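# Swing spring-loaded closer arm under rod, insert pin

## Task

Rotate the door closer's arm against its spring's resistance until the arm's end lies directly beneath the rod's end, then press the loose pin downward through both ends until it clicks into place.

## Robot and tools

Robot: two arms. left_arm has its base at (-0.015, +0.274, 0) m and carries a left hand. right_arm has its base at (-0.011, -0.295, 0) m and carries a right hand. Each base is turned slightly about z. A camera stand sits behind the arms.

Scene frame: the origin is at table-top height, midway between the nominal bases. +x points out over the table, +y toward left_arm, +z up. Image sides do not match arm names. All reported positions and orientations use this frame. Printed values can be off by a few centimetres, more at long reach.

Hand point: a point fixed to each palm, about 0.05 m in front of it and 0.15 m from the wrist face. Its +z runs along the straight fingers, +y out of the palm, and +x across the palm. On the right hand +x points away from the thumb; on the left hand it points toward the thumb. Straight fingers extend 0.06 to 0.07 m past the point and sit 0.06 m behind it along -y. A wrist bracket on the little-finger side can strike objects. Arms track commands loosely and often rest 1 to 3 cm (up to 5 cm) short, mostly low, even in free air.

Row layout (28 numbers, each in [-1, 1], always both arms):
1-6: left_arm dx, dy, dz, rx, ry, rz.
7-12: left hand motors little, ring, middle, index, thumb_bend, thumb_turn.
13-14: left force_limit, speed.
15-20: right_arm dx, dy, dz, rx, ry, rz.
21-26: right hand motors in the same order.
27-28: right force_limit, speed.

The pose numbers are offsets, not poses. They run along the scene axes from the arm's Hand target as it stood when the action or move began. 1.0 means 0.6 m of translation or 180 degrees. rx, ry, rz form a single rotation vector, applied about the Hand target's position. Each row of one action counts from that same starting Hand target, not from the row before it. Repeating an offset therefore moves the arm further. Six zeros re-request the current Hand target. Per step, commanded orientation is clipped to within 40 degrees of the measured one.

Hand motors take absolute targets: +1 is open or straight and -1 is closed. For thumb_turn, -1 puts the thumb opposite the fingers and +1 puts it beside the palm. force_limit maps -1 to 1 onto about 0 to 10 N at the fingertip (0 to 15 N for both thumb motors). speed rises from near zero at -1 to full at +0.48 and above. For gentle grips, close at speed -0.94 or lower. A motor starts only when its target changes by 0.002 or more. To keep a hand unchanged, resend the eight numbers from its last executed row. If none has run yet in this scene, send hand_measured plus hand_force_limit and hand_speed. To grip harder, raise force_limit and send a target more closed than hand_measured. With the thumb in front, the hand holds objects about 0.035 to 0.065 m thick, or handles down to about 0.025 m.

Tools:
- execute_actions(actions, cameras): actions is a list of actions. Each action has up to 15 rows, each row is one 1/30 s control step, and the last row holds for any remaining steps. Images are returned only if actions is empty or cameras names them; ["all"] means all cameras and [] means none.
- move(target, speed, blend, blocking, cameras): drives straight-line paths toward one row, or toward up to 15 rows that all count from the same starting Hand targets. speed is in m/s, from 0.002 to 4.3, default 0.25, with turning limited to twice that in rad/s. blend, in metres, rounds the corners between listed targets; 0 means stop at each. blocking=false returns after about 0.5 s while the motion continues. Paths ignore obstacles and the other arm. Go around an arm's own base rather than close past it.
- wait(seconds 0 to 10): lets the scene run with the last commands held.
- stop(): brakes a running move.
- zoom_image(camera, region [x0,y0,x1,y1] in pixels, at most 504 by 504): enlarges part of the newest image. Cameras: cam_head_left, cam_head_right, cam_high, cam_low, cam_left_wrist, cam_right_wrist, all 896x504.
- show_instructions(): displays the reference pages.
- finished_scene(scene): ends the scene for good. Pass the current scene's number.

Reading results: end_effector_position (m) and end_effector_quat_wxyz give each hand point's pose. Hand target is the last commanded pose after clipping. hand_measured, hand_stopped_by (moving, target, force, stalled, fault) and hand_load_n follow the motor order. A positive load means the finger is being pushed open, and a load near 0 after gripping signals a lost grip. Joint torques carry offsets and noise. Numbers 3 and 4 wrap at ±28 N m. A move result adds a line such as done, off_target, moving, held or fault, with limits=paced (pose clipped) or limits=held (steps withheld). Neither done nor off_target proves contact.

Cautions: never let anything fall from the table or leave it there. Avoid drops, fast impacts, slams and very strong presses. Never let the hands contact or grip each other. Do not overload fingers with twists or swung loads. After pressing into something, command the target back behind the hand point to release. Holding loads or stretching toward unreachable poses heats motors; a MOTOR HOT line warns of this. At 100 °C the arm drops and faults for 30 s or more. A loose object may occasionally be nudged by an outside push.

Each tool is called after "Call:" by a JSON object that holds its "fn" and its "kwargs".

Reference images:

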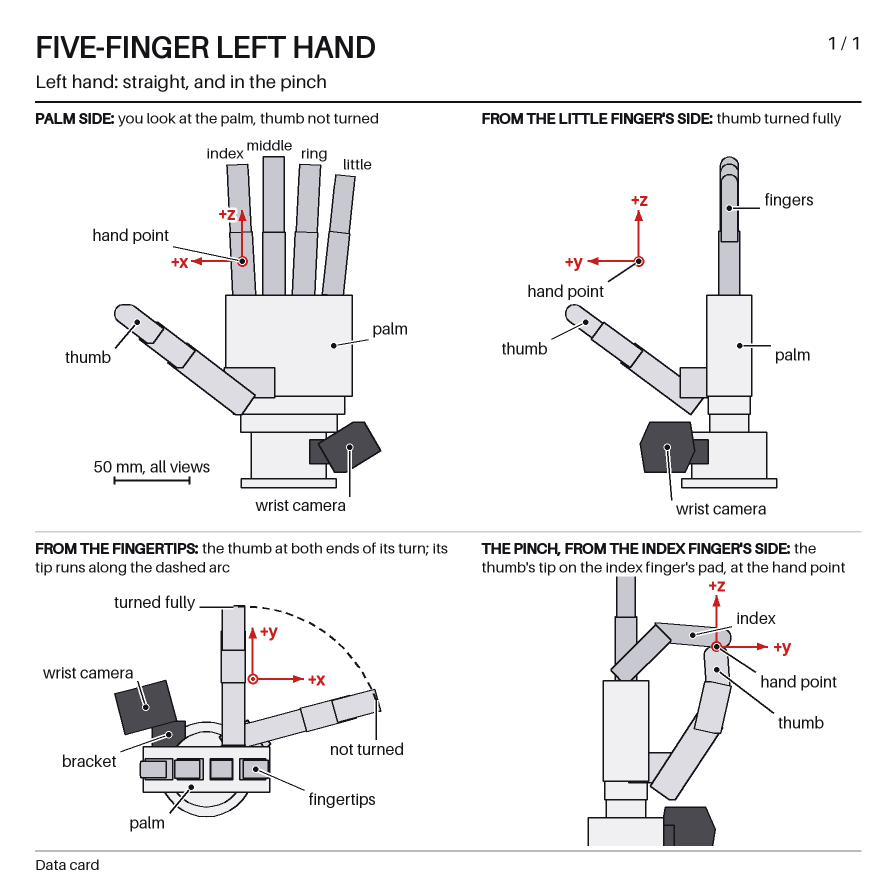

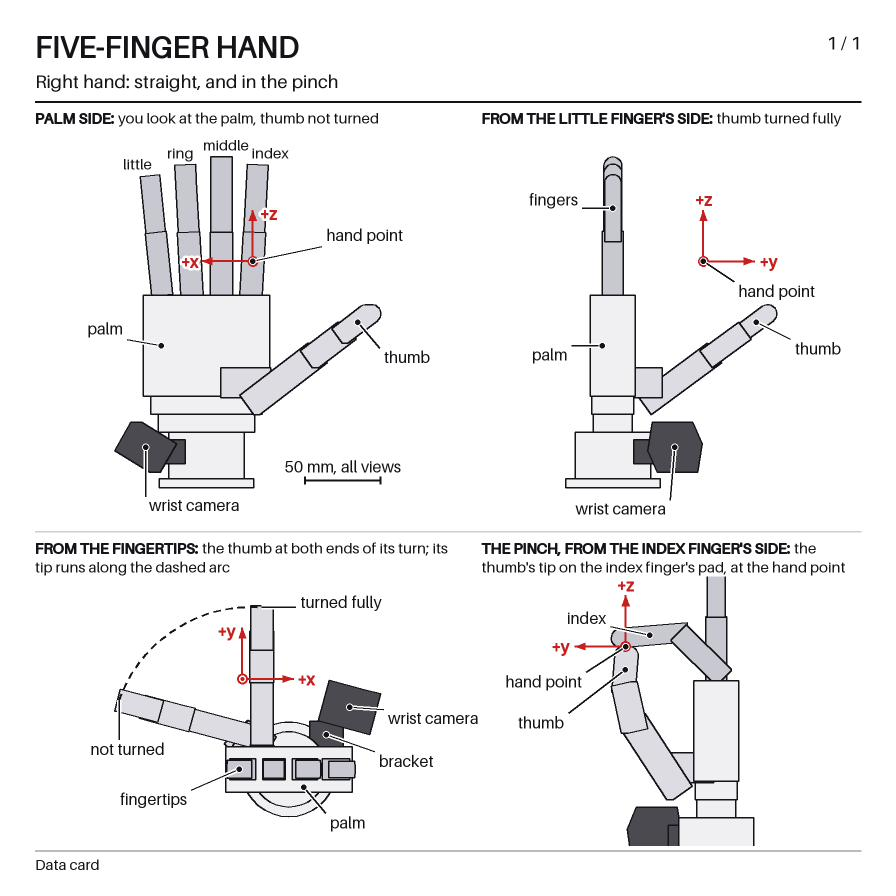

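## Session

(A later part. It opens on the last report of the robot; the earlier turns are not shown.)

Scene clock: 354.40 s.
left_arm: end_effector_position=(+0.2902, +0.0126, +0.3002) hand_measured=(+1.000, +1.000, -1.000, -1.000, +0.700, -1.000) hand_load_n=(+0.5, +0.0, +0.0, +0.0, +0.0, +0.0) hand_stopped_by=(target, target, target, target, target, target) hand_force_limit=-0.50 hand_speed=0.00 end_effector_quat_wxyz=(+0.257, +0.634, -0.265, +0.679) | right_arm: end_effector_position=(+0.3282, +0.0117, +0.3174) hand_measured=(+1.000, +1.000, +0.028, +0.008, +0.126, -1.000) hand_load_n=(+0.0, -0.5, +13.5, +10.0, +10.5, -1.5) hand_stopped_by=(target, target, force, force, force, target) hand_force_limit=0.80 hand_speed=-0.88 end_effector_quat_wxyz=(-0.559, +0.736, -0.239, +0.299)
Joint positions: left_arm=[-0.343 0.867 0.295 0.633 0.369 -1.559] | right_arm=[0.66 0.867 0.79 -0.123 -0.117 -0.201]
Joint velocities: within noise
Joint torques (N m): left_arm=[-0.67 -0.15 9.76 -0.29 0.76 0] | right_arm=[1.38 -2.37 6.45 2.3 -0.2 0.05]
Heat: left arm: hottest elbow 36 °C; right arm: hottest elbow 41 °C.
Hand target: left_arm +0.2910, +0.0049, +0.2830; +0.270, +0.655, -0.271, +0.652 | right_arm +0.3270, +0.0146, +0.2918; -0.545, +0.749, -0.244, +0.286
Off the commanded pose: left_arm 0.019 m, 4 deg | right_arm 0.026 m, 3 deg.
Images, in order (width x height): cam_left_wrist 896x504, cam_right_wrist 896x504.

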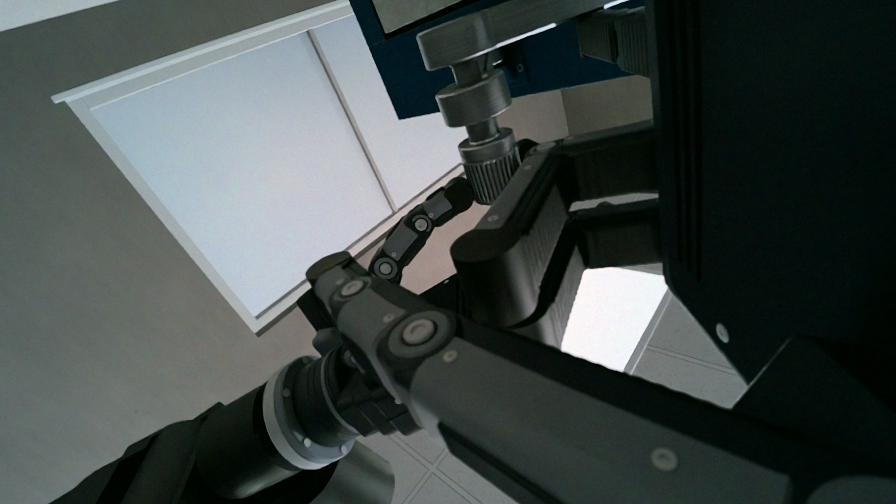

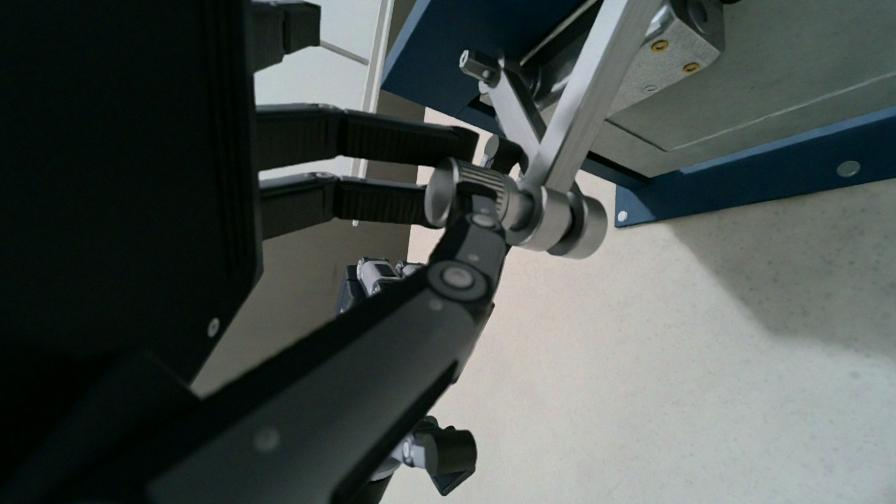

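Call:
{"fn": "move", "kwargs": {"target": [0,0,0,0,0,0,1,1,-1,-1,0.7,-1,-0.5,0.0,0.004,0.004,0.052,-0.017,0.0175,0,1,1,-0.16,-0.16,-0.16,-1,0.8,-0.88], "speed": 0.03, "cameras": ["cam_left_wrist","cam_right_wrist"]}}

Call:
{"fn": "zoom_image", "kwargs": {"camera": "cam_left_wrist", "region": [410, 10, 560, 160]}}

Call:
{"fn": "zoom_image", "kwargs": {"camera": "cam_right_wrist", "region": [490, 160, 620, 290]}}

Scene clock: 360.57 s.
left_arm: end_effector_position=(+0.2902, +0.0126, +0.3002) hand_measured=(+1.000, +1.000, -1.000, -1.000, +0.700, -1.000) hand_load_n=(+0.0, +0.5, +0.0, +0.0, +0.0, +0.0) hand_stopped_by=(target, target, target, target, target, target) hand_force_limit=-0.50 hand_speed=0.00 end_effector_quat_wxyz=(+0.257, +0.634, -0.265, +0.679) | right_arm: end_effector_position=(+0.3281, +0.0119, +0.3177) hand_measured=(+1.000, +1.000, +0.030, +0.008, +0.128, -1.000) hand_load_n=(+0.0, +0.0, +14.5, +10.0, +13.5, +0.0) hand_stopped_by=(target, target, force, force, force, target) hand_force_limit=0.80 hand_speed=-0.88 end_effector_quat_wxyz=(-0.525, +0.764, -0.252, +0.277)
Joint positions: left_arm=[-0.343 0.867 0.295 0.633 0.369 -1.559] | right_arm=[0.663 0.903 0.873 -0.272 -0.113 -0.201]
Joint torques (N m): left_arm=[-0.03 -0.15 9.63 -0.47 0.74 0.09] | right_arm=[1.55 -3.31 10.8 0.66 -0.11 -0.02]
Heat: left arm: hottest elbow 36 °C; right arm: hottest elbow 40 °C.
Hand target: left_arm +0.2910, +0.0050, +0.2830; +0.270, +0.655, -0.271, +0.652 | right_arm +0.3293, +0.0169, +0.3230; -0.518, +0.771, -0.251, +0.272
Off the commanded pose: left_arm 0.019 m, 4 deg | right_arm 0.007 m, 1 deg.
move: off_target (left_arm)
Images, in order (width x height): cam_left_wrist 896x504, cam_right_wrist 896x504.

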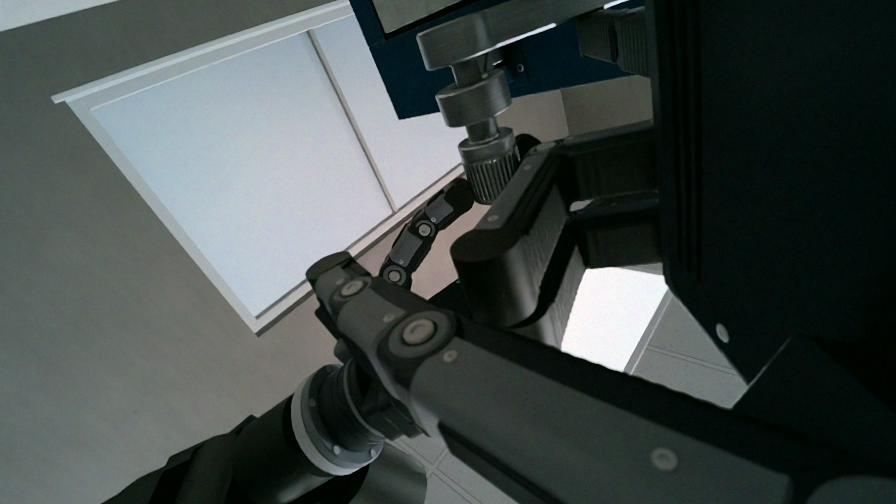

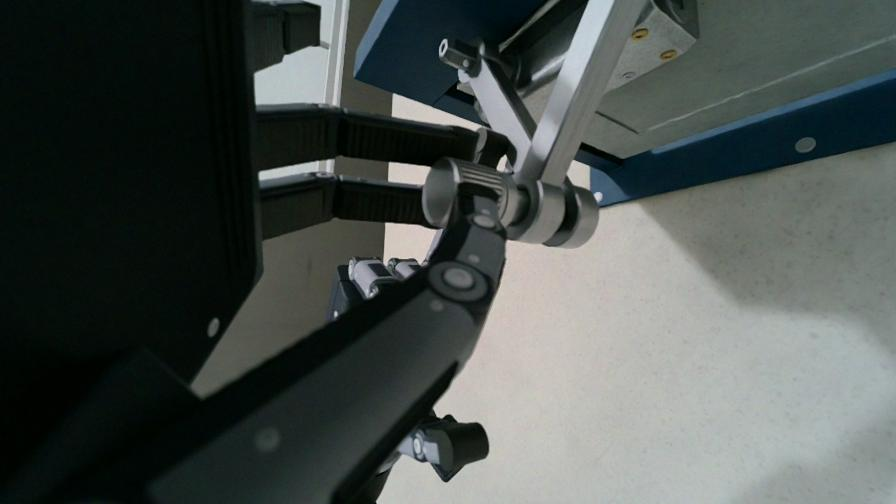

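Scaled by 3.360.

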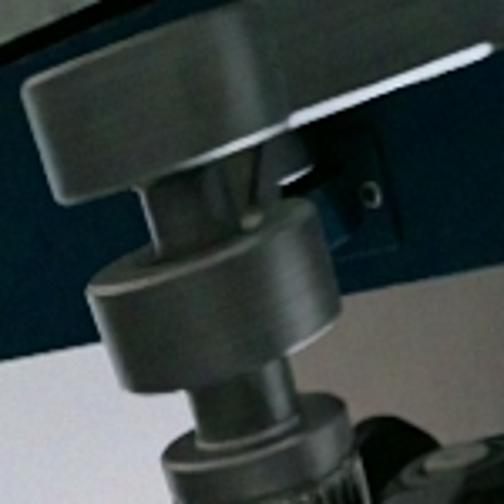

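Scaled by 3.877.

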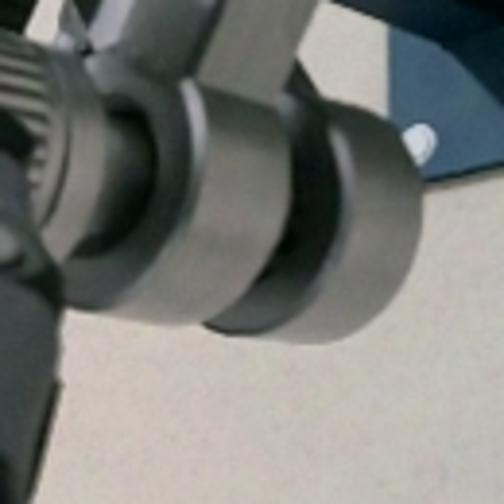

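Call:
{"fn": "zoom_image", "kwargs": {"camera": "cam_left_wrist", "region": [430, 80, 520, 170]}}

Call:
{"fn": "zoom_image", "kwargs": {"camera": "cam_right_wrist", "region": [430, 150, 530, 250]}}

Scaled by 5.600.

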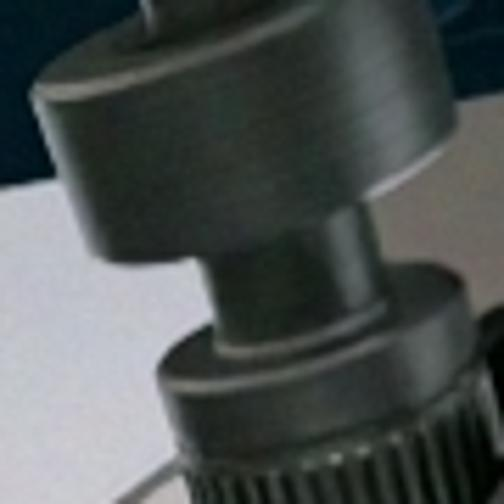

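Scaled by 5.040.

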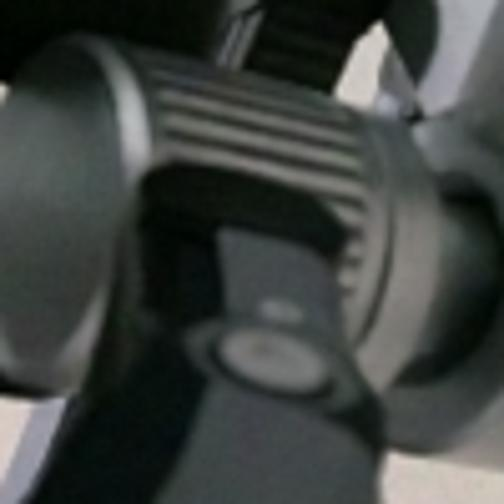

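Call:
{"fn": "move", "kwargs": {"target": [0,0,0,0,0,0,1,1,-1,-1,0.7,-1,-0.5,0.0,0.004,0.004,0.016,0,0,0,1,1,-0.16,-0.16,-0.16,-1,0.8,-0.88], "speed": 0.03, "cameras": ["cam_left_wrist","cam_right_wrist"]}}

Call:
{"fn": "zoom_image", "kwargs": {"camera": "cam_left_wrist", "region": [410, 10, 560, 160]}}

Call:
{"fn": "zoom_image", "kwargs": {"camera": "cam_right_wrist", "region": [490, 160, 620, 290]}}

Scene clock: 369.53 s.
left_arm: end_effector_position=(+0.2902, +0.0126, +0.3002) hand_measured=(+1.000, +1.000, -1.000, -1.000, +0.700, -1.000) hand_load_n=(+0.5, +0.0, +0.0, +0.0, +0.0, -0.5) hand_stopped_by=(target, target, target, target, target, target) hand_force_limit=-0.50 hand_speed=0.00 end_effector_quat_wxyz=(+0.257, +0.634, -0.265, +0.679) | right_arm: end_effector_position=(+0.3290, +0.0130, +0.3183) hand_measured=(+1.000, +1.000, +0.030, +0.008, +0.128, -1.000) hand_load_n=(+0.0, +0.0, +14.5, +10.0, +13.5, +0.0) hand_stopped_by=(target, target, force, force, force, target) hand_force_limit=0.80 hand_speed=-0.88 end_effector_quat_wxyz=(-0.519, +0.769, -0.255, +0.272)
Joint positions: left_arm=[-0.343 0.867 0.295 0.633 0.369 -1.559] | right_arm=[0.664 0.915 0.894 -0.3 -0.111 -0.201]
Joint torques (N m): left_arm=[-0.97 0.09 9.91 -0.55 0.76 0.02] | right_arm=[1.44 -3.49 11.58 0.99 -0.11 -0.02]
Heat: left arm: hottest elbow 36 °C; right arm: hottest elbow 40 °C.
Hand target: left_arm +0.2910, +0.0050, +0.2830; +0.270, +0.655, -0.271, +0.652 | right_arm +0.3318, +0.0194, +0.3326; -0.518, +0.771, -0.251, +0.271
Off the commanded pose: left_arm 0.019 m, 4 deg | right_arm 0.016 m, 0 deg.
move: off_target (left_arm, right_arm)
Images, in order (width x height): cam_left_wrist 896x504, cam_right_wrist 896x504.

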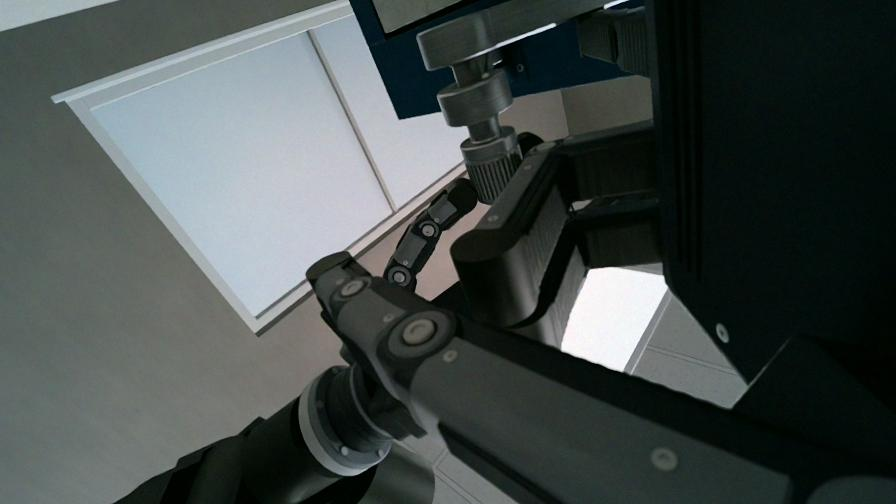

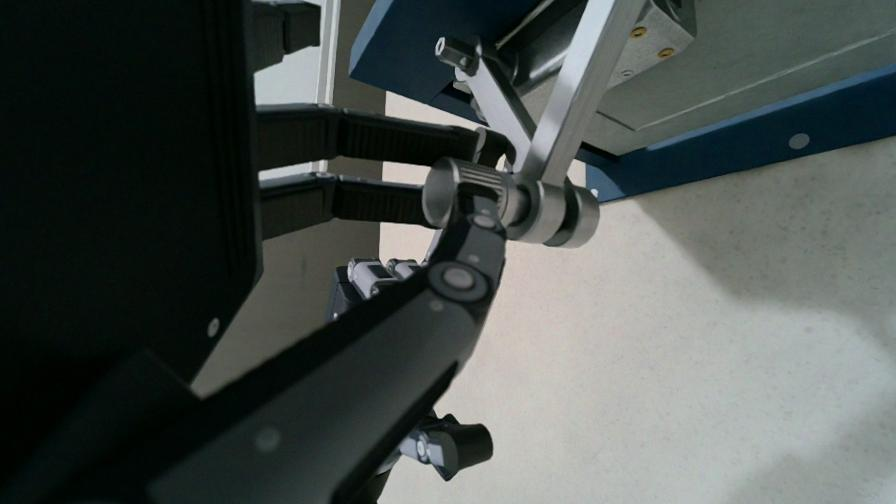

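Scaled by 3.360.

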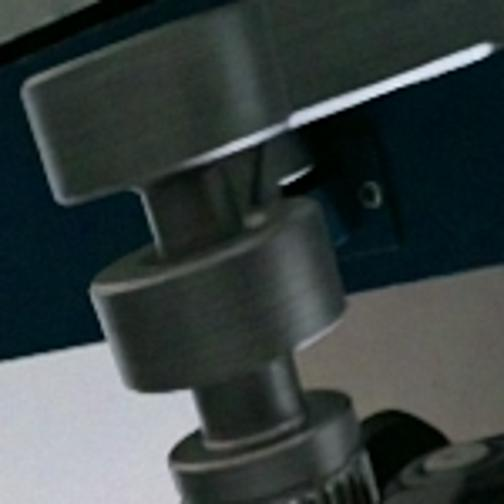

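Scaled by 3.877.

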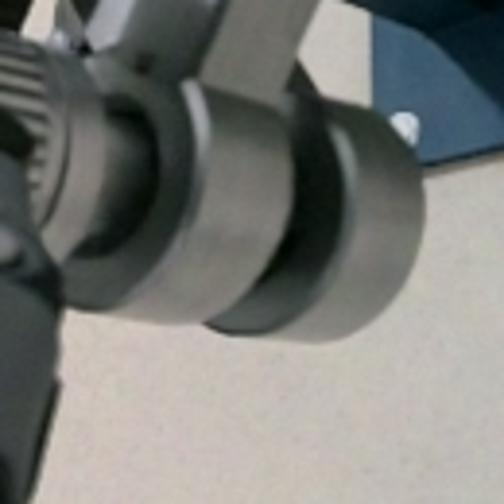

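Call:
{"fn": "move", "kwargs": {"target": [0,0.012,0,0,0,0,1,1,-1,-1,0.7,-1,-0.5,0.0,0,0,0,0,0,0,1,1,-0.16,-0.16,-0.16,-1,0.8,-0.88], "speed": 0.02, "cameras": ["cam_left_wrist","cam_right_wrist"]}}

Call:
{"fn": "zoom_image", "kwargs": {"camera": "cam_left_wrist", "region": [410, 10, 560, 160]}}

Call:
{"fn": "zoom_image", "kwargs": {"camera": "cam_right_wrist", "region": [490, 160, 620, 290]}}

Scene clock: 371.07 s.
left_arm: end_effector_position=(+0.2882, +0.0142, +0.2999) hand_measured=(+1.000, +1.000, -1.000, -1.000, +0.700, -1.000) hand_load_n=(+0.0, +0.0, +0.0, +0.0, +0.0, -0.5) hand_stopped_by=(target, target, target, target, target, target) hand_force_limit=-0.50 hand_speed=0.00 end_effector_quat_wxyz=(+0.263, +0.632, -0.271, +0.677) | right_arm: end_effector_position=(+0.3293, +0.0129, +0.3183) hand_measured=(+1.000, +1.000, +0.030, +0.008, +0.128, -1.000) hand_load_n=(+0.0, -0.5, +14.5, +10.0, +13.5, +0.0) hand_stopped_by=(target, target, force, force, force, target) hand_force_limit=0.80 hand_speed=-0.88 end_effector_quat_wxyz=(-0.518, +0.769, -0.255, +0.273)
Joint positions: left_arm=[-0.326 0.867 0.295 0.633 0.405 -1.559] | right_arm=[0.664 0.915 0.894 -0.3 -0.11 -0.201]
Joint torques (N m): left_arm=[0.44 -1.38 9.5 -0.59 0.44 0.02] | right_arm=[1.55 -3.72 11.45 0.94 -0.17 -0.04]
Heat: left arm: hottest elbow 36 °C; right arm: hottest elbow 41 °C.
Hand target: left_arm +0.2911, +0.0122, +0.2830; +0.270, +0.655, -0.271, +0.652 | right_arm +0.3317, +0.0194, +0.3325; -0.518, +0.771, -0.251, +0.271
Off the commanded pose: left_arm 0.017 m, 4 deg | right_arm 0.016 m, 1 deg.
move: off_target (left_arm, right_arm)
Images, in order (width x height): cam_left_wrist 896x504, cam_right_wrist 896x504.

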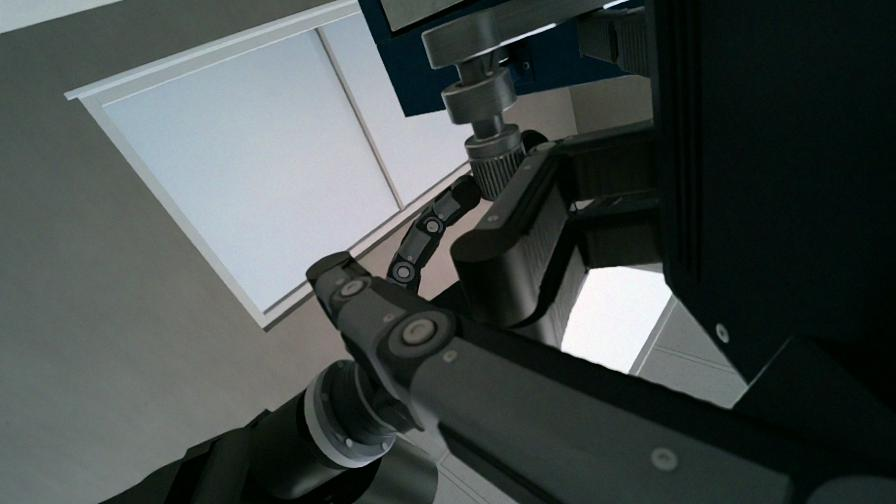

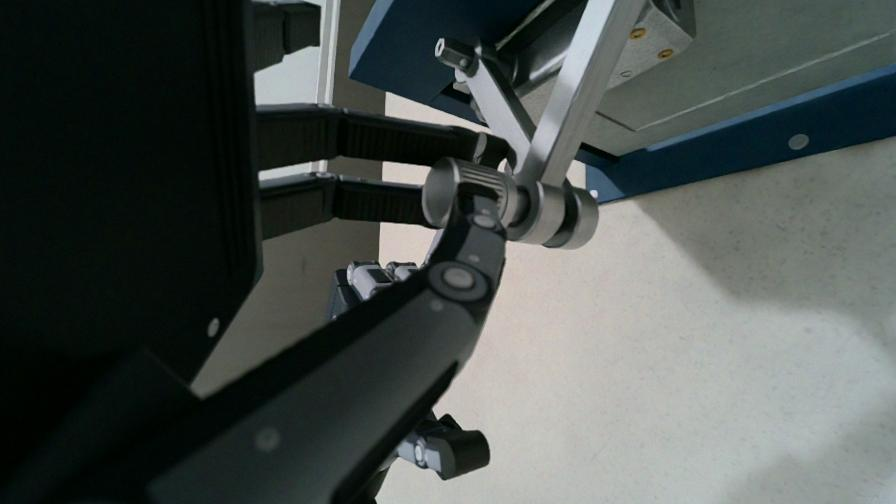

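Scaled by 3.360.

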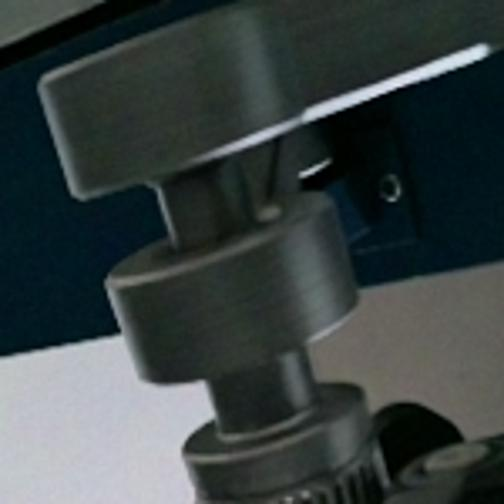

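Scaled by 3.877.

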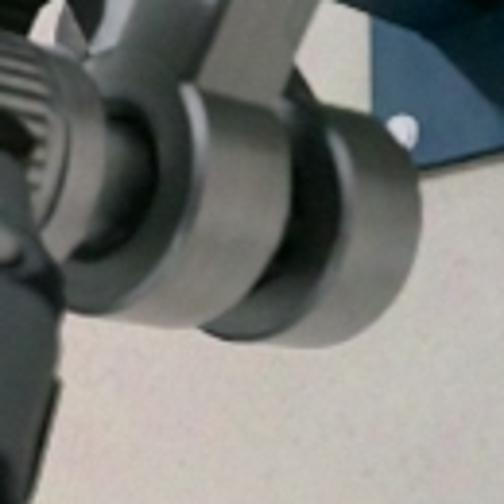

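Call:
{"fn": "move", "kwargs": {"target": [0,0.010,0,0,0,0,1,1,-1,-1,0.7,-1,-0.5,0.0,0,0,0,0,0,0,1,1,-0.16,-0.16,-0.16,-1,0.8,-0.88], "speed": 0.02, "cameras": ["cam_left_wrist","cam_right_wrist"]}}

Call:
{"fn": "zoom_image", "kwargs": {"camera": "cam_left_wrist", "region": [410, 10, 560, 160]}}

Call:
{"fn": "zoom_image", "kwargs": {"camera": "cam_right_wrist", "region": [490, 160, 620, 290]}}

Scene clock: 372.97 s.
left_arm: end_effector_position=(+0.2869, +0.0175, +0.3007) hand_measured=(+1.000, +1.000, -1.000, -1.000, +0.700, -1.000) hand_load_n=(+0.0, +0.0, +0.0, +0.0, +0.0, -0.5) hand_stopped_by=(target, target, target, target, target, target) hand_force_limit=-0.50 hand_speed=0.00 end_effector_quat_wxyz=(+0.266, +0.630, -0.275, +0.676) | right_arm: end_effector_position=(+0.3295, +0.0127, +0.3183) hand_measured=(+1.000, +1.000, +0.030, +0.008, +0.128, -1.000) hand_load_n=(+0.0, +0.0, +14.5, +10.0, +13.5, -0.5) hand_stopped_by=(target, target, force, force, force, target) hand_force_limit=0.80 hand_speed=-0.88 end_effector_quat_wxyz=(-0.518, +0.769, -0.255, +0.273)
Joint positions: left_arm=[-0.307 0.861 0.295 0.626 0.435 -1.559] | right_arm=[0.664 0.915 0.894 -0.3 -0.109 -0.201]
Joint torques (N m): left_arm=[0.67 -1.38 9.07 -0.61 0.22 -0.01] | right_arm=[1.49 -3.55 11.44 0.98 -0.2 -0.03]
Heat: left arm: hottest elbow 36 °C; right arm: hottest elbow 41 °C.
Hand target: left_arm +0.2911, +0.0182, +0.2830; +0.270, +0.655, -0.271, +0.652 | right_arm +0.3318, +0.0194, +0.3325; -0.518, +0.771, -0.251, +0.271
Off the commanded pose: left_arm 0.018 m, 4 deg | right_arm 0.016 m, 1 deg.
move: off_target (left_arm, right_arm)
Images, in order (width x height): cam_left_wrist 896x504, cam_right_wrist 896x504.

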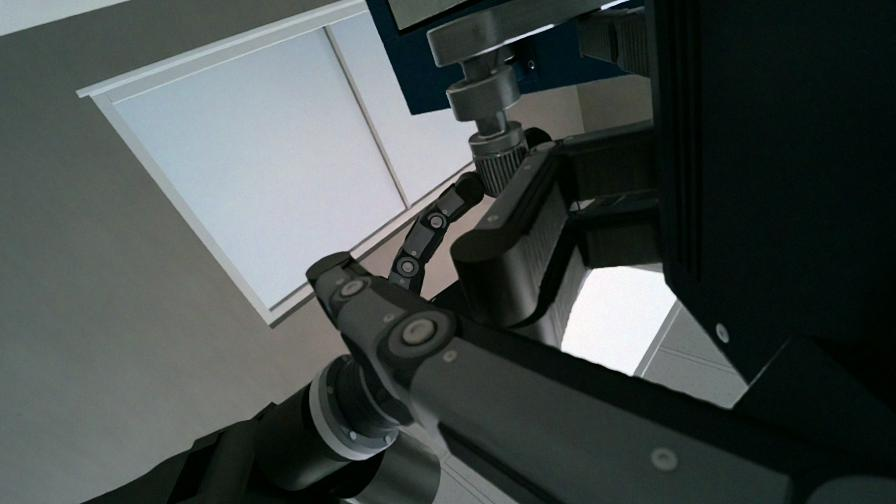

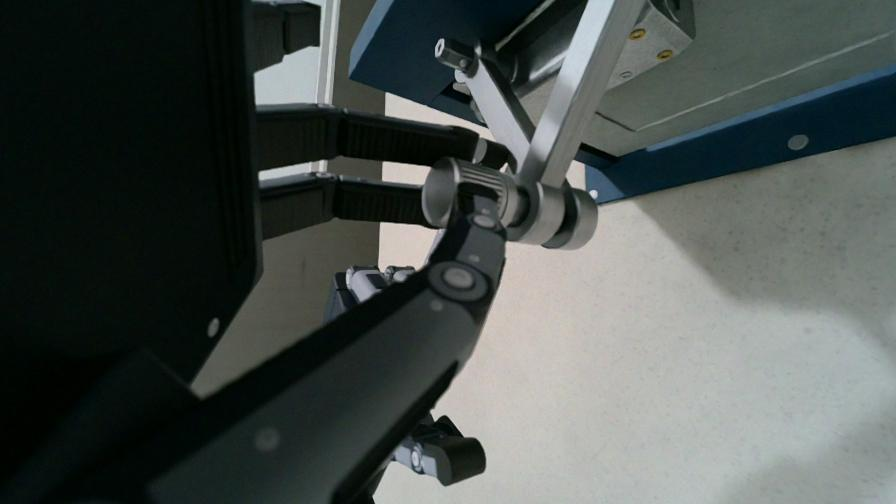

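Scaled by 3.360.

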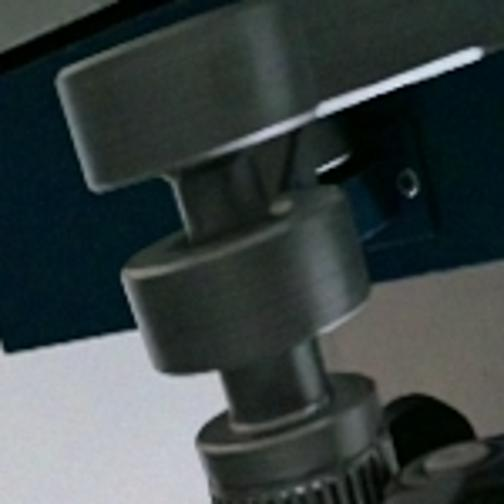

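Scaled by 3.877.

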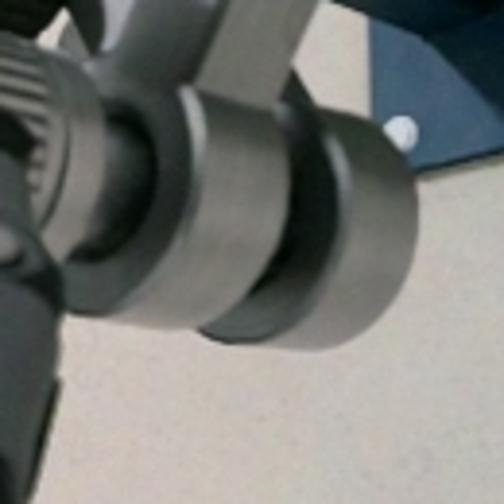

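Call:
{"fn": "move", "kwargs": {"target": [[0,-0.018,0,0,0,0,1,1,-1,-1,0.7,-1,-0.5,0.0,-0.006,-0.006,-0.02,0.017,-0.0175,0,1,1,-0.16,-0.16,-0.16,-1,0.8,-0.88],[0,-0.025,0,0,0,0,1,1,-1,-1,0.7,-1,-0.5,0.0,-0.006,-0.006,-0.03,0.017,-0.0175,0,1,1,-0.16,-0.16,-0.16,-1,0.8,-0.88]], "speed": 0.03, "cameras": ["cam_left_wrist","cam_right_wrist"]}}

Call:
{"fn": "zoom_image", "kwargs": {"camera": "cam_left_wrist", "region": [410, 10, 560, 160]}}

Call:
{"fn": "zoom_image", "kwargs": {"camera": "cam_right_wrist", "region": [490, 160, 620, 290]}}

Scene clock: 376.83 s.
left_arm: end_effector_position=(+0.2876, +0.0122, +0.3012) hand_measured=(+1.000, +1.000, -1.000, -1.000, +0.700, -1.000) hand_load_n=(+0.0, -0.5, +0.0, +0.0, +0.0, -0.5) hand_stopped_by=(target, target, target, target, target, target) hand_force_limit=-0.50 hand_speed=0.00 end_effector_quat_wxyz=(+0.261, +0.632, -0.268, +0.678) | right_arm: end_effector_position=(+0.3295, +0.0137, +0.3180) hand_measured=(+1.000, +1.000, +0.030, +0.008, +0.128, -1.000) hand_load_n=(+0.0, +0.0, +14.5, +9.5, +9.5, -0.5) hand_stopped_by=(target, target, force, force, force, target) hand_force_limit=0.80 hand_speed=-0.88 end_effector_quat_wxyz=(-0.541, +0.751, -0.246, +0.288)
Joint positions: left_arm=[-0.342 0.86 0.295 0.626 0.381 -1.559] | right_arm=[0.664 0.891 0.838 -0.199 -0.113 -0.201]
Joint torques (N m): left_arm=[-1.38 0.73 9.76 -0.18 -0.02 0.03] | right_arm=[1.08 -4.89 7.31 3.07 -0.33 0.05]
Heat: left arm: hottest elbow 36 °C; right arm: hottest elbow 42 °C.
Hand target: left_arm +0.2911, +0.0032, +0.2830; +0.270, +0.655, -0.271, +0.652 | right_arm +0.3282, +0.0158, +0.3147; -0.546, +0.749, -0.244, +0.286
Off the commanded pose: left_arm 0.021 m, 4 deg | right_arm 0.004 m, 1 deg.
move: off_target (left_arm)
Images, in order (width x height): cam_left_wrist 896x504, cam_right_wrist 896x504.

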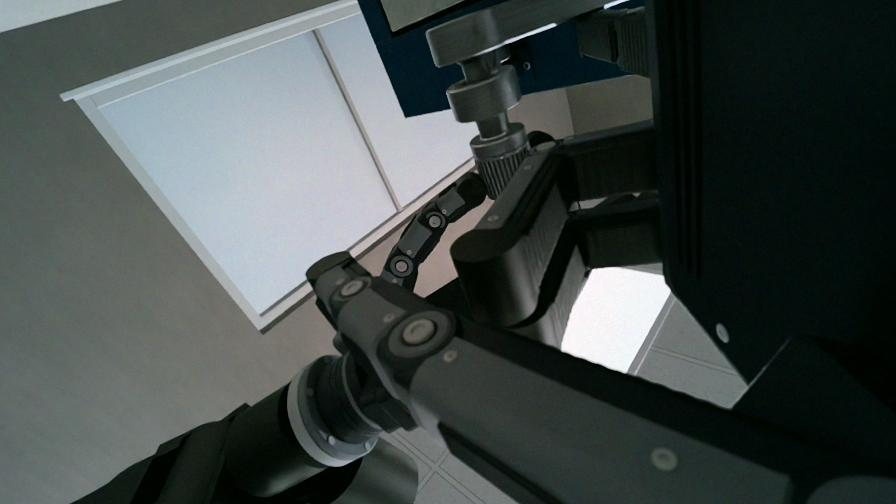

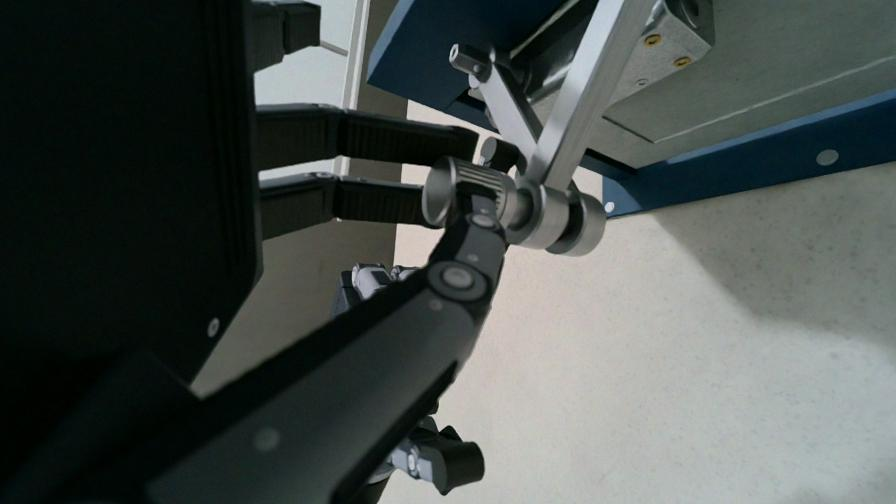

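Scaled by 3.360.

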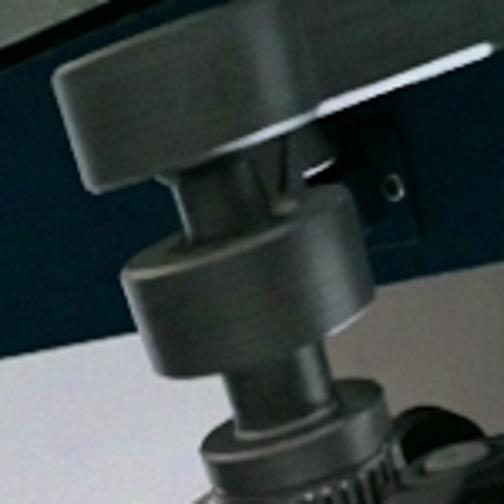

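Scaled by 3.877.

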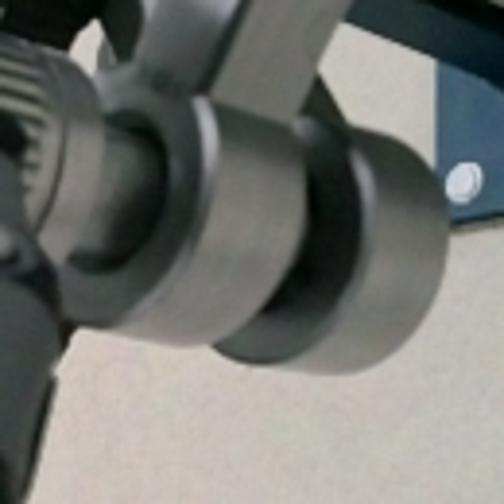

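Call:
{"fn": "move", "kwargs": {"target": [0,0,0,0,0,0,1,1,-1,-1,0.7,-1,-0.5,0.0,0,0,-0.05,0,0,0,1,1,-0.16,-0.16,-0.16,-1,0.8,-0.88], "speed": 0.03}}

Scene clock: 379.17 s.
left_arm: end_effector_position=(+0.2875, +0.0120, +0.3012) hand_measured=(+1.000, +1.000, -1.000, -1.000, +0.700, -1.000) hand_load_n=(+0.5, -1.0, +0.0, +0.0, +0.0, +0.0) hand_stopped_by=(target, target, target, target, target, target) hand_force_limit=-0.50 hand_speed=0.00 end_effector_quat_wxyz=(+0.261, +0.632, -0.268, +0.678) | right_arm: end_effector_position=(+0.3299, +0.0144, +0.3154) hand_measured=(+1.000, +1.000, +0.030, +0.008, +0.128, -1.000) hand_load_n=(+0.0, +0.0, +16.0, +9.0, +8.5, -1.0) hand_stopped_by=(target, target, force, force, force, target) hand_force_limit=0.80 hand_speed=-0.88 end_effector_quat_wxyz=(-0.562, +0.733, -0.237, +0.301)
Joint positions: left_arm=[-0.342 0.86 0.295 0.626 0.38 -1.559] | right_arm=[0.664 0.874 0.782 -0.099 -0.114 -0.201]
Joint torques (N m): left_arm=[-0.21 0.56 10.03 -0.03 -0.02 0.03] | right_arm=[0.91 -2.43 5.97 2.29 -0.27 0.04]
Heat: left arm: hottest elbow 36 °C; right arm: hottest elbow 42 °C.
Hand target: left_arm +0.2911, +0.0032, +0.2830; +0.270, +0.655, -0.271, +0.652 | right_arm +0.3281, +0.0158, +0.2848; -0.546, +0.749, -0.244, +0.286
Off the commanded pose: left_arm 0.021 m, 4 deg | right_arm 0.031 m, 3 deg.
move: off_target (left_arm, right_arm)

Call:
{"fn": "execute_actions", "kwargs": {"actions": [], "cameras": ["cam_left_wrist","cam_right_wrist"]}}

Call:
{"fn": "zoom_image", "kwargs": {"camera": "cam_left_wrist", "region": [410, 10, 560, 160]}}

Call:
{"fn": "zoom_image", "kwargs": {"camera": "cam_right_wrist", "region": [490, 160, 620, 290]}}

Scene clock: 379.53 s.
left_arm: end_effector_position=(+0.2875, +0.0120, +0.3012) hand_measured=(+1.000, +1.000, -1.000, -1.000, +0.700, -1.000) hand_load_n=(+0.5, -1.0, +0.0, +0.0, +0.0, -0.5) hand_stopped_by=(target, target, target, target, target, target) hand_force_limit=-0.50 hand_speed=0.00 end_effector_quat_wxyz=(+0.261, +0.632, -0.268, +0.678) | right_arm: end_effector_position=(+0.3299, +0.0144, +0.3154) hand_measured=(+1.000, +1.000, +0.030, +0.008, +0.128, -1.000) hand_load_n=(+0.0, +0.0, +16.0, +9.0, +8.5, -1.0) hand_stopped_by=(target, target, force, force, force, target) hand_force_limit=0.80 hand_speed=-0.88 end_effector_quat_wxyz=(-0.562, +0.733, -0.237, +0.301)
Joint positions: left_arm=[-0.342 0.86 0.295 0.626 0.38 -1.559] | right_arm=[0.664 0.874 0.782 -0.099 -0.114 -0.201]
Joint velocities: within noise
Joint torques (N m): left_arm=[-1.38 1.79 9.69 0.12 -0.03 0.03] | right_arm=[0.97 -2.32 5.94 2.33 -0.26 0.04]
Heat: left arm: hottest elbow 36 °C; right arm: hottest elbow 42 °C.
Hand target: left_arm +0.2911, +0.0032, +0.2830; +0.270, +0.655, -0.271, +0.652 | right_arm +0.3281, +0.0158, +0.2848; -0.546, +0.749, -0.244, +0.286
Off the commanded pose: left_arm 0.021 m, 4 deg | right_arm 0.031 m, 3 deg.
Images, in order (width x height): cam_left_wrist 896x504, cam_right_wrist 896x504.

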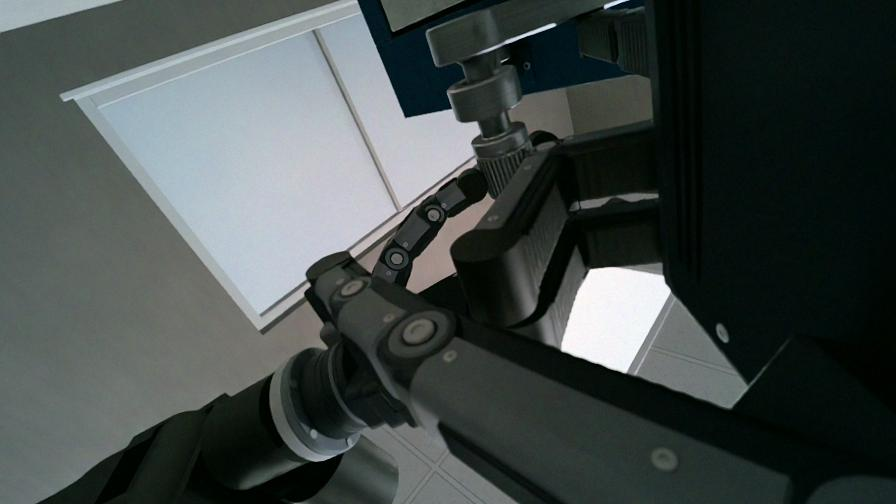

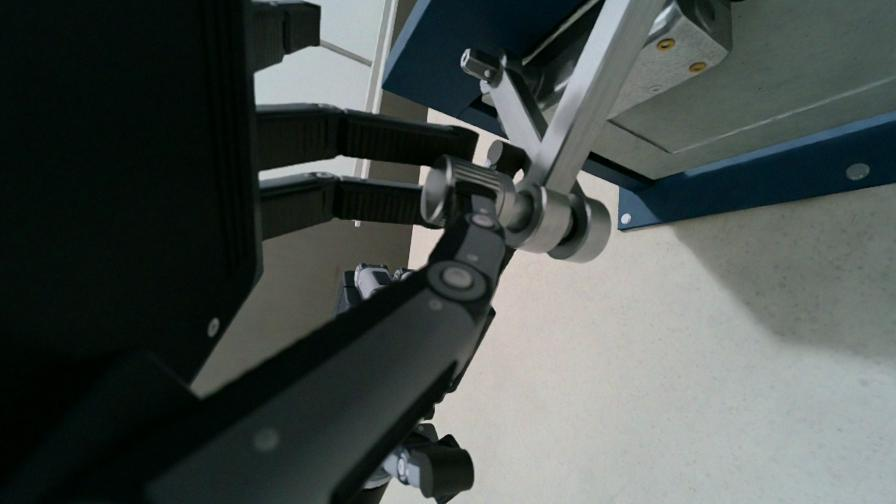

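Scaled by 3.360.

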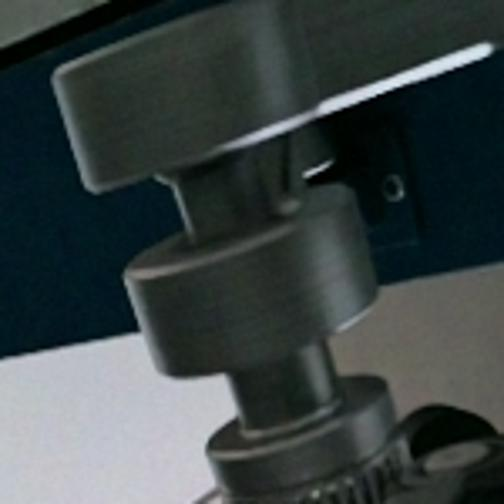

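Scaled by 3.877.

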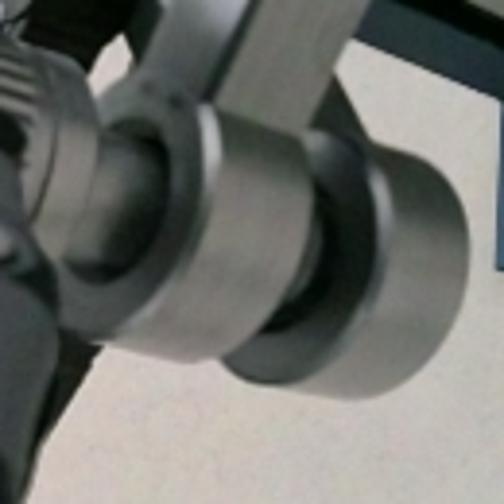

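Call:
{"fn": "move", "kwargs": {"target": [0,0,0,0,0,0,1,1,-1,-1,0.7,-1,-0.5,0.0,0,0,0.09,0,0,0,1,1,-0.16,-0.16,-0.16,-1,0.8,-0.88], "speed": 0.05}}

Scene clock: 384.63 s.
left_arm: end_effector_position=(+0.2874, +0.0118, +0.3013) hand_measured=(+1.000, +1.000, -1.000, -1.000, +0.700, -1.000) hand_load_n=(+0.0, -0.5, +0.0, +0.0, +0.0, -0.5) hand_stopped_by=(target, target, target, target, target, target) hand_force_limit=-0.50 hand_speed=0.00 end_effector_quat_wxyz=(+0.261, +0.632, -0.268, +0.678) | right_arm: end_effector_position=(+0.3263, +0.0115, +0.3167) hand_measured=(+1.000, +1.000, +0.030, +0.008, +0.128, -1.000) hand_load_n=(+0.0, +0.0, +16.5, +8.5, +13.5, +1.0) hand_stopped_by=(target, target, force, force, force, target) hand_force_limit=0.80 hand_speed=-0.88 end_effector_quat_wxyz=(-0.540, +0.752, -0.246, +0.286)
Joint positions: left_arm=[-0.344 0.86 0.295 0.626 0.378 -1.559] | right_arm=[0.664 0.881 0.833 -0.209 -0.114 -0.201]
Joint torques (N m): left_arm=[-0.79 1.38 9.8 -0.21 0.02 0.02] | right_arm=[0.73 -4.37 11.7 0.9 -0.3 0.05]
Heat: left arm: hottest elbow 36 °C; right arm: hottest elbow 41 °C.
Hand target: left_arm +0.2911, +0.0032, +0.2830; +0.270, +0.655, -0.271, +0.652 | right_arm +0.3281, +0.0158, +0.3387; -0.546, +0.749, -0.244, +0.286
Off the commanded pose: left_arm 0.021 m, 4 deg | right_arm 0.023 m, 1 deg.
move: off_target (left_arm, right_arm)

Call:
{"fn": "move", "kwargs": {"target": [0,0,0,0,0,0,1,1,-1,-1,0.7,-1,-0.5,0.0,0,0,0.03,0,0,0,1,1,-0.16,-0.16,-0.16,-1,0.8,-0.88], "speed": 0.05, "cameras": ["cam_left_wrist","cam_right_wrist"]}}

Call:
{"fn": "zoom_image", "kwargs": {"camera": "cam_left_wrist", "region": [410, 10, 560, 160]}}

Call:
{"fn": "zoom_image", "kwargs": {"camera": "cam_right_wrist", "region": [490, 160, 620, 290]}}

Scene clock: 386.13 s.
left_arm: end_effector_position=(+0.2874, +0.0118, +0.3013) hand_measured=(+1.000, +1.000, -1.000, -1.000, +0.700, -1.000) hand_load_n=(+0.5, -0.5, +0.5, +0.0, +0.0, +0.0) hand_stopped_by=(target, target, target, target, target, target) hand_force_limit=-0.50 hand_speed=0.00 end_effector_quat_wxyz=(+0.261, +0.632, -0.268, +0.678) | right_arm: end_effector_position=(+0.3262, +0.0110, +0.3179) hand_measured=(+1.000, +1.000, +0.030, +0.008, +0.128, -1.000) hand_load_n=(+0.0, +0.0, +18.5, +9.0, +14.0, +1.5) hand_stopped_by=(target, target, force, force, force, target) hand_force_limit=0.80 hand_speed=-0.88 end_effector_quat_wxyz=(-0.529, +0.761, -0.251, +0.279)
Joint positions: left_arm=[-0.344 0.86 0.295 0.626 0.378 -1.559] | right_arm=[0.664 0.892 0.862 -0.26 -0.112 -0.201]
Joint torques (N m): left_arm=[-1.32 0.56 9.92 -0.08 0.09 0.05] | right_arm=[0.67 -5.71 12.89 1.11 -0.37 0.06]
Heat: left arm: hottest elbow 36 °C; right arm: hottest elbow 42 °C.
Hand target: left_arm +0.2911, +0.0032, +0.2830; +0.270, +0.655, -0.271, +0.652 | right_arm +0.3281, +0.0158, +0.3567; -0.546, +0.749, -0.244, +0.286
Off the commanded pose: left_arm 0.021 m, 4 deg | right_arm 0.039 m, 3 deg.
move: off_target (left_arm, right_arm)
Images, in order (width x height): cam_left_wrist 896x504, cam_right_wrist 896x504.

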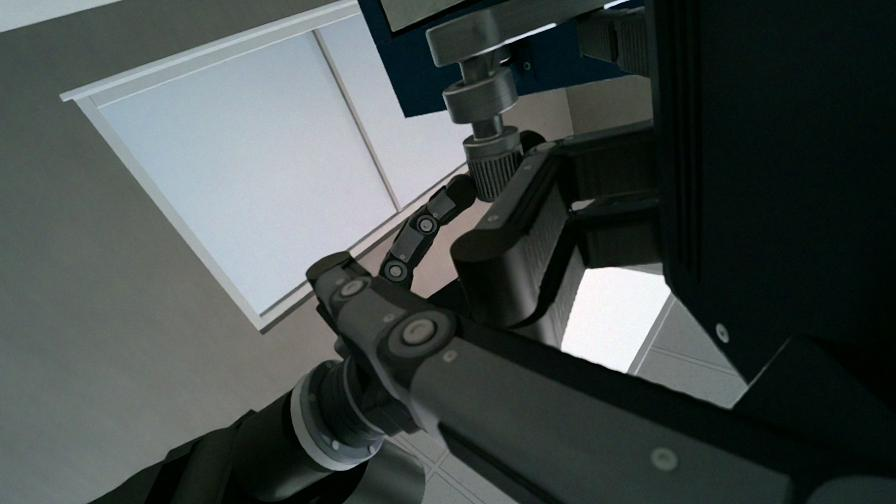

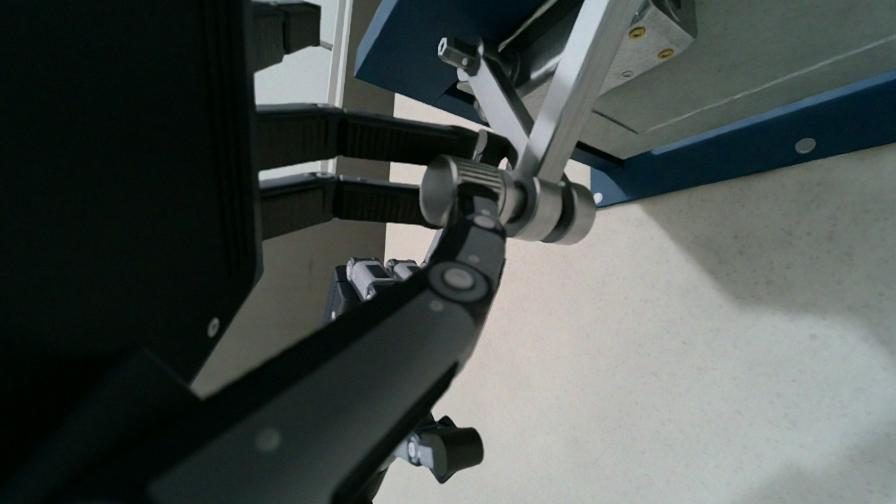

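Scaled by 3.360.

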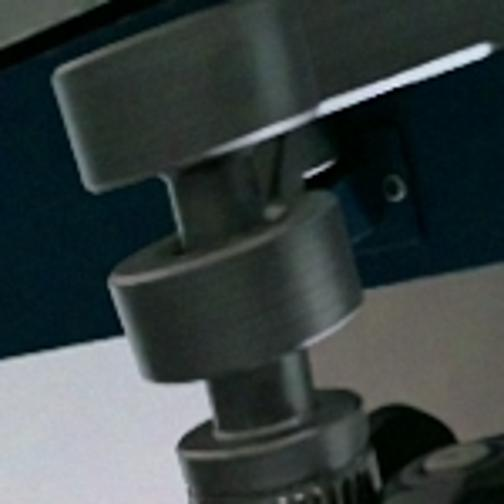

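Scaled by 3.877.

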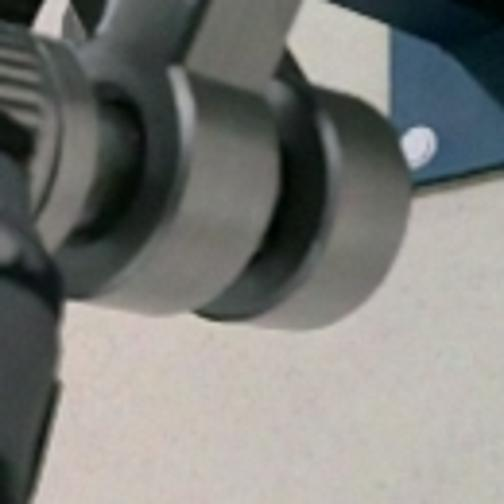

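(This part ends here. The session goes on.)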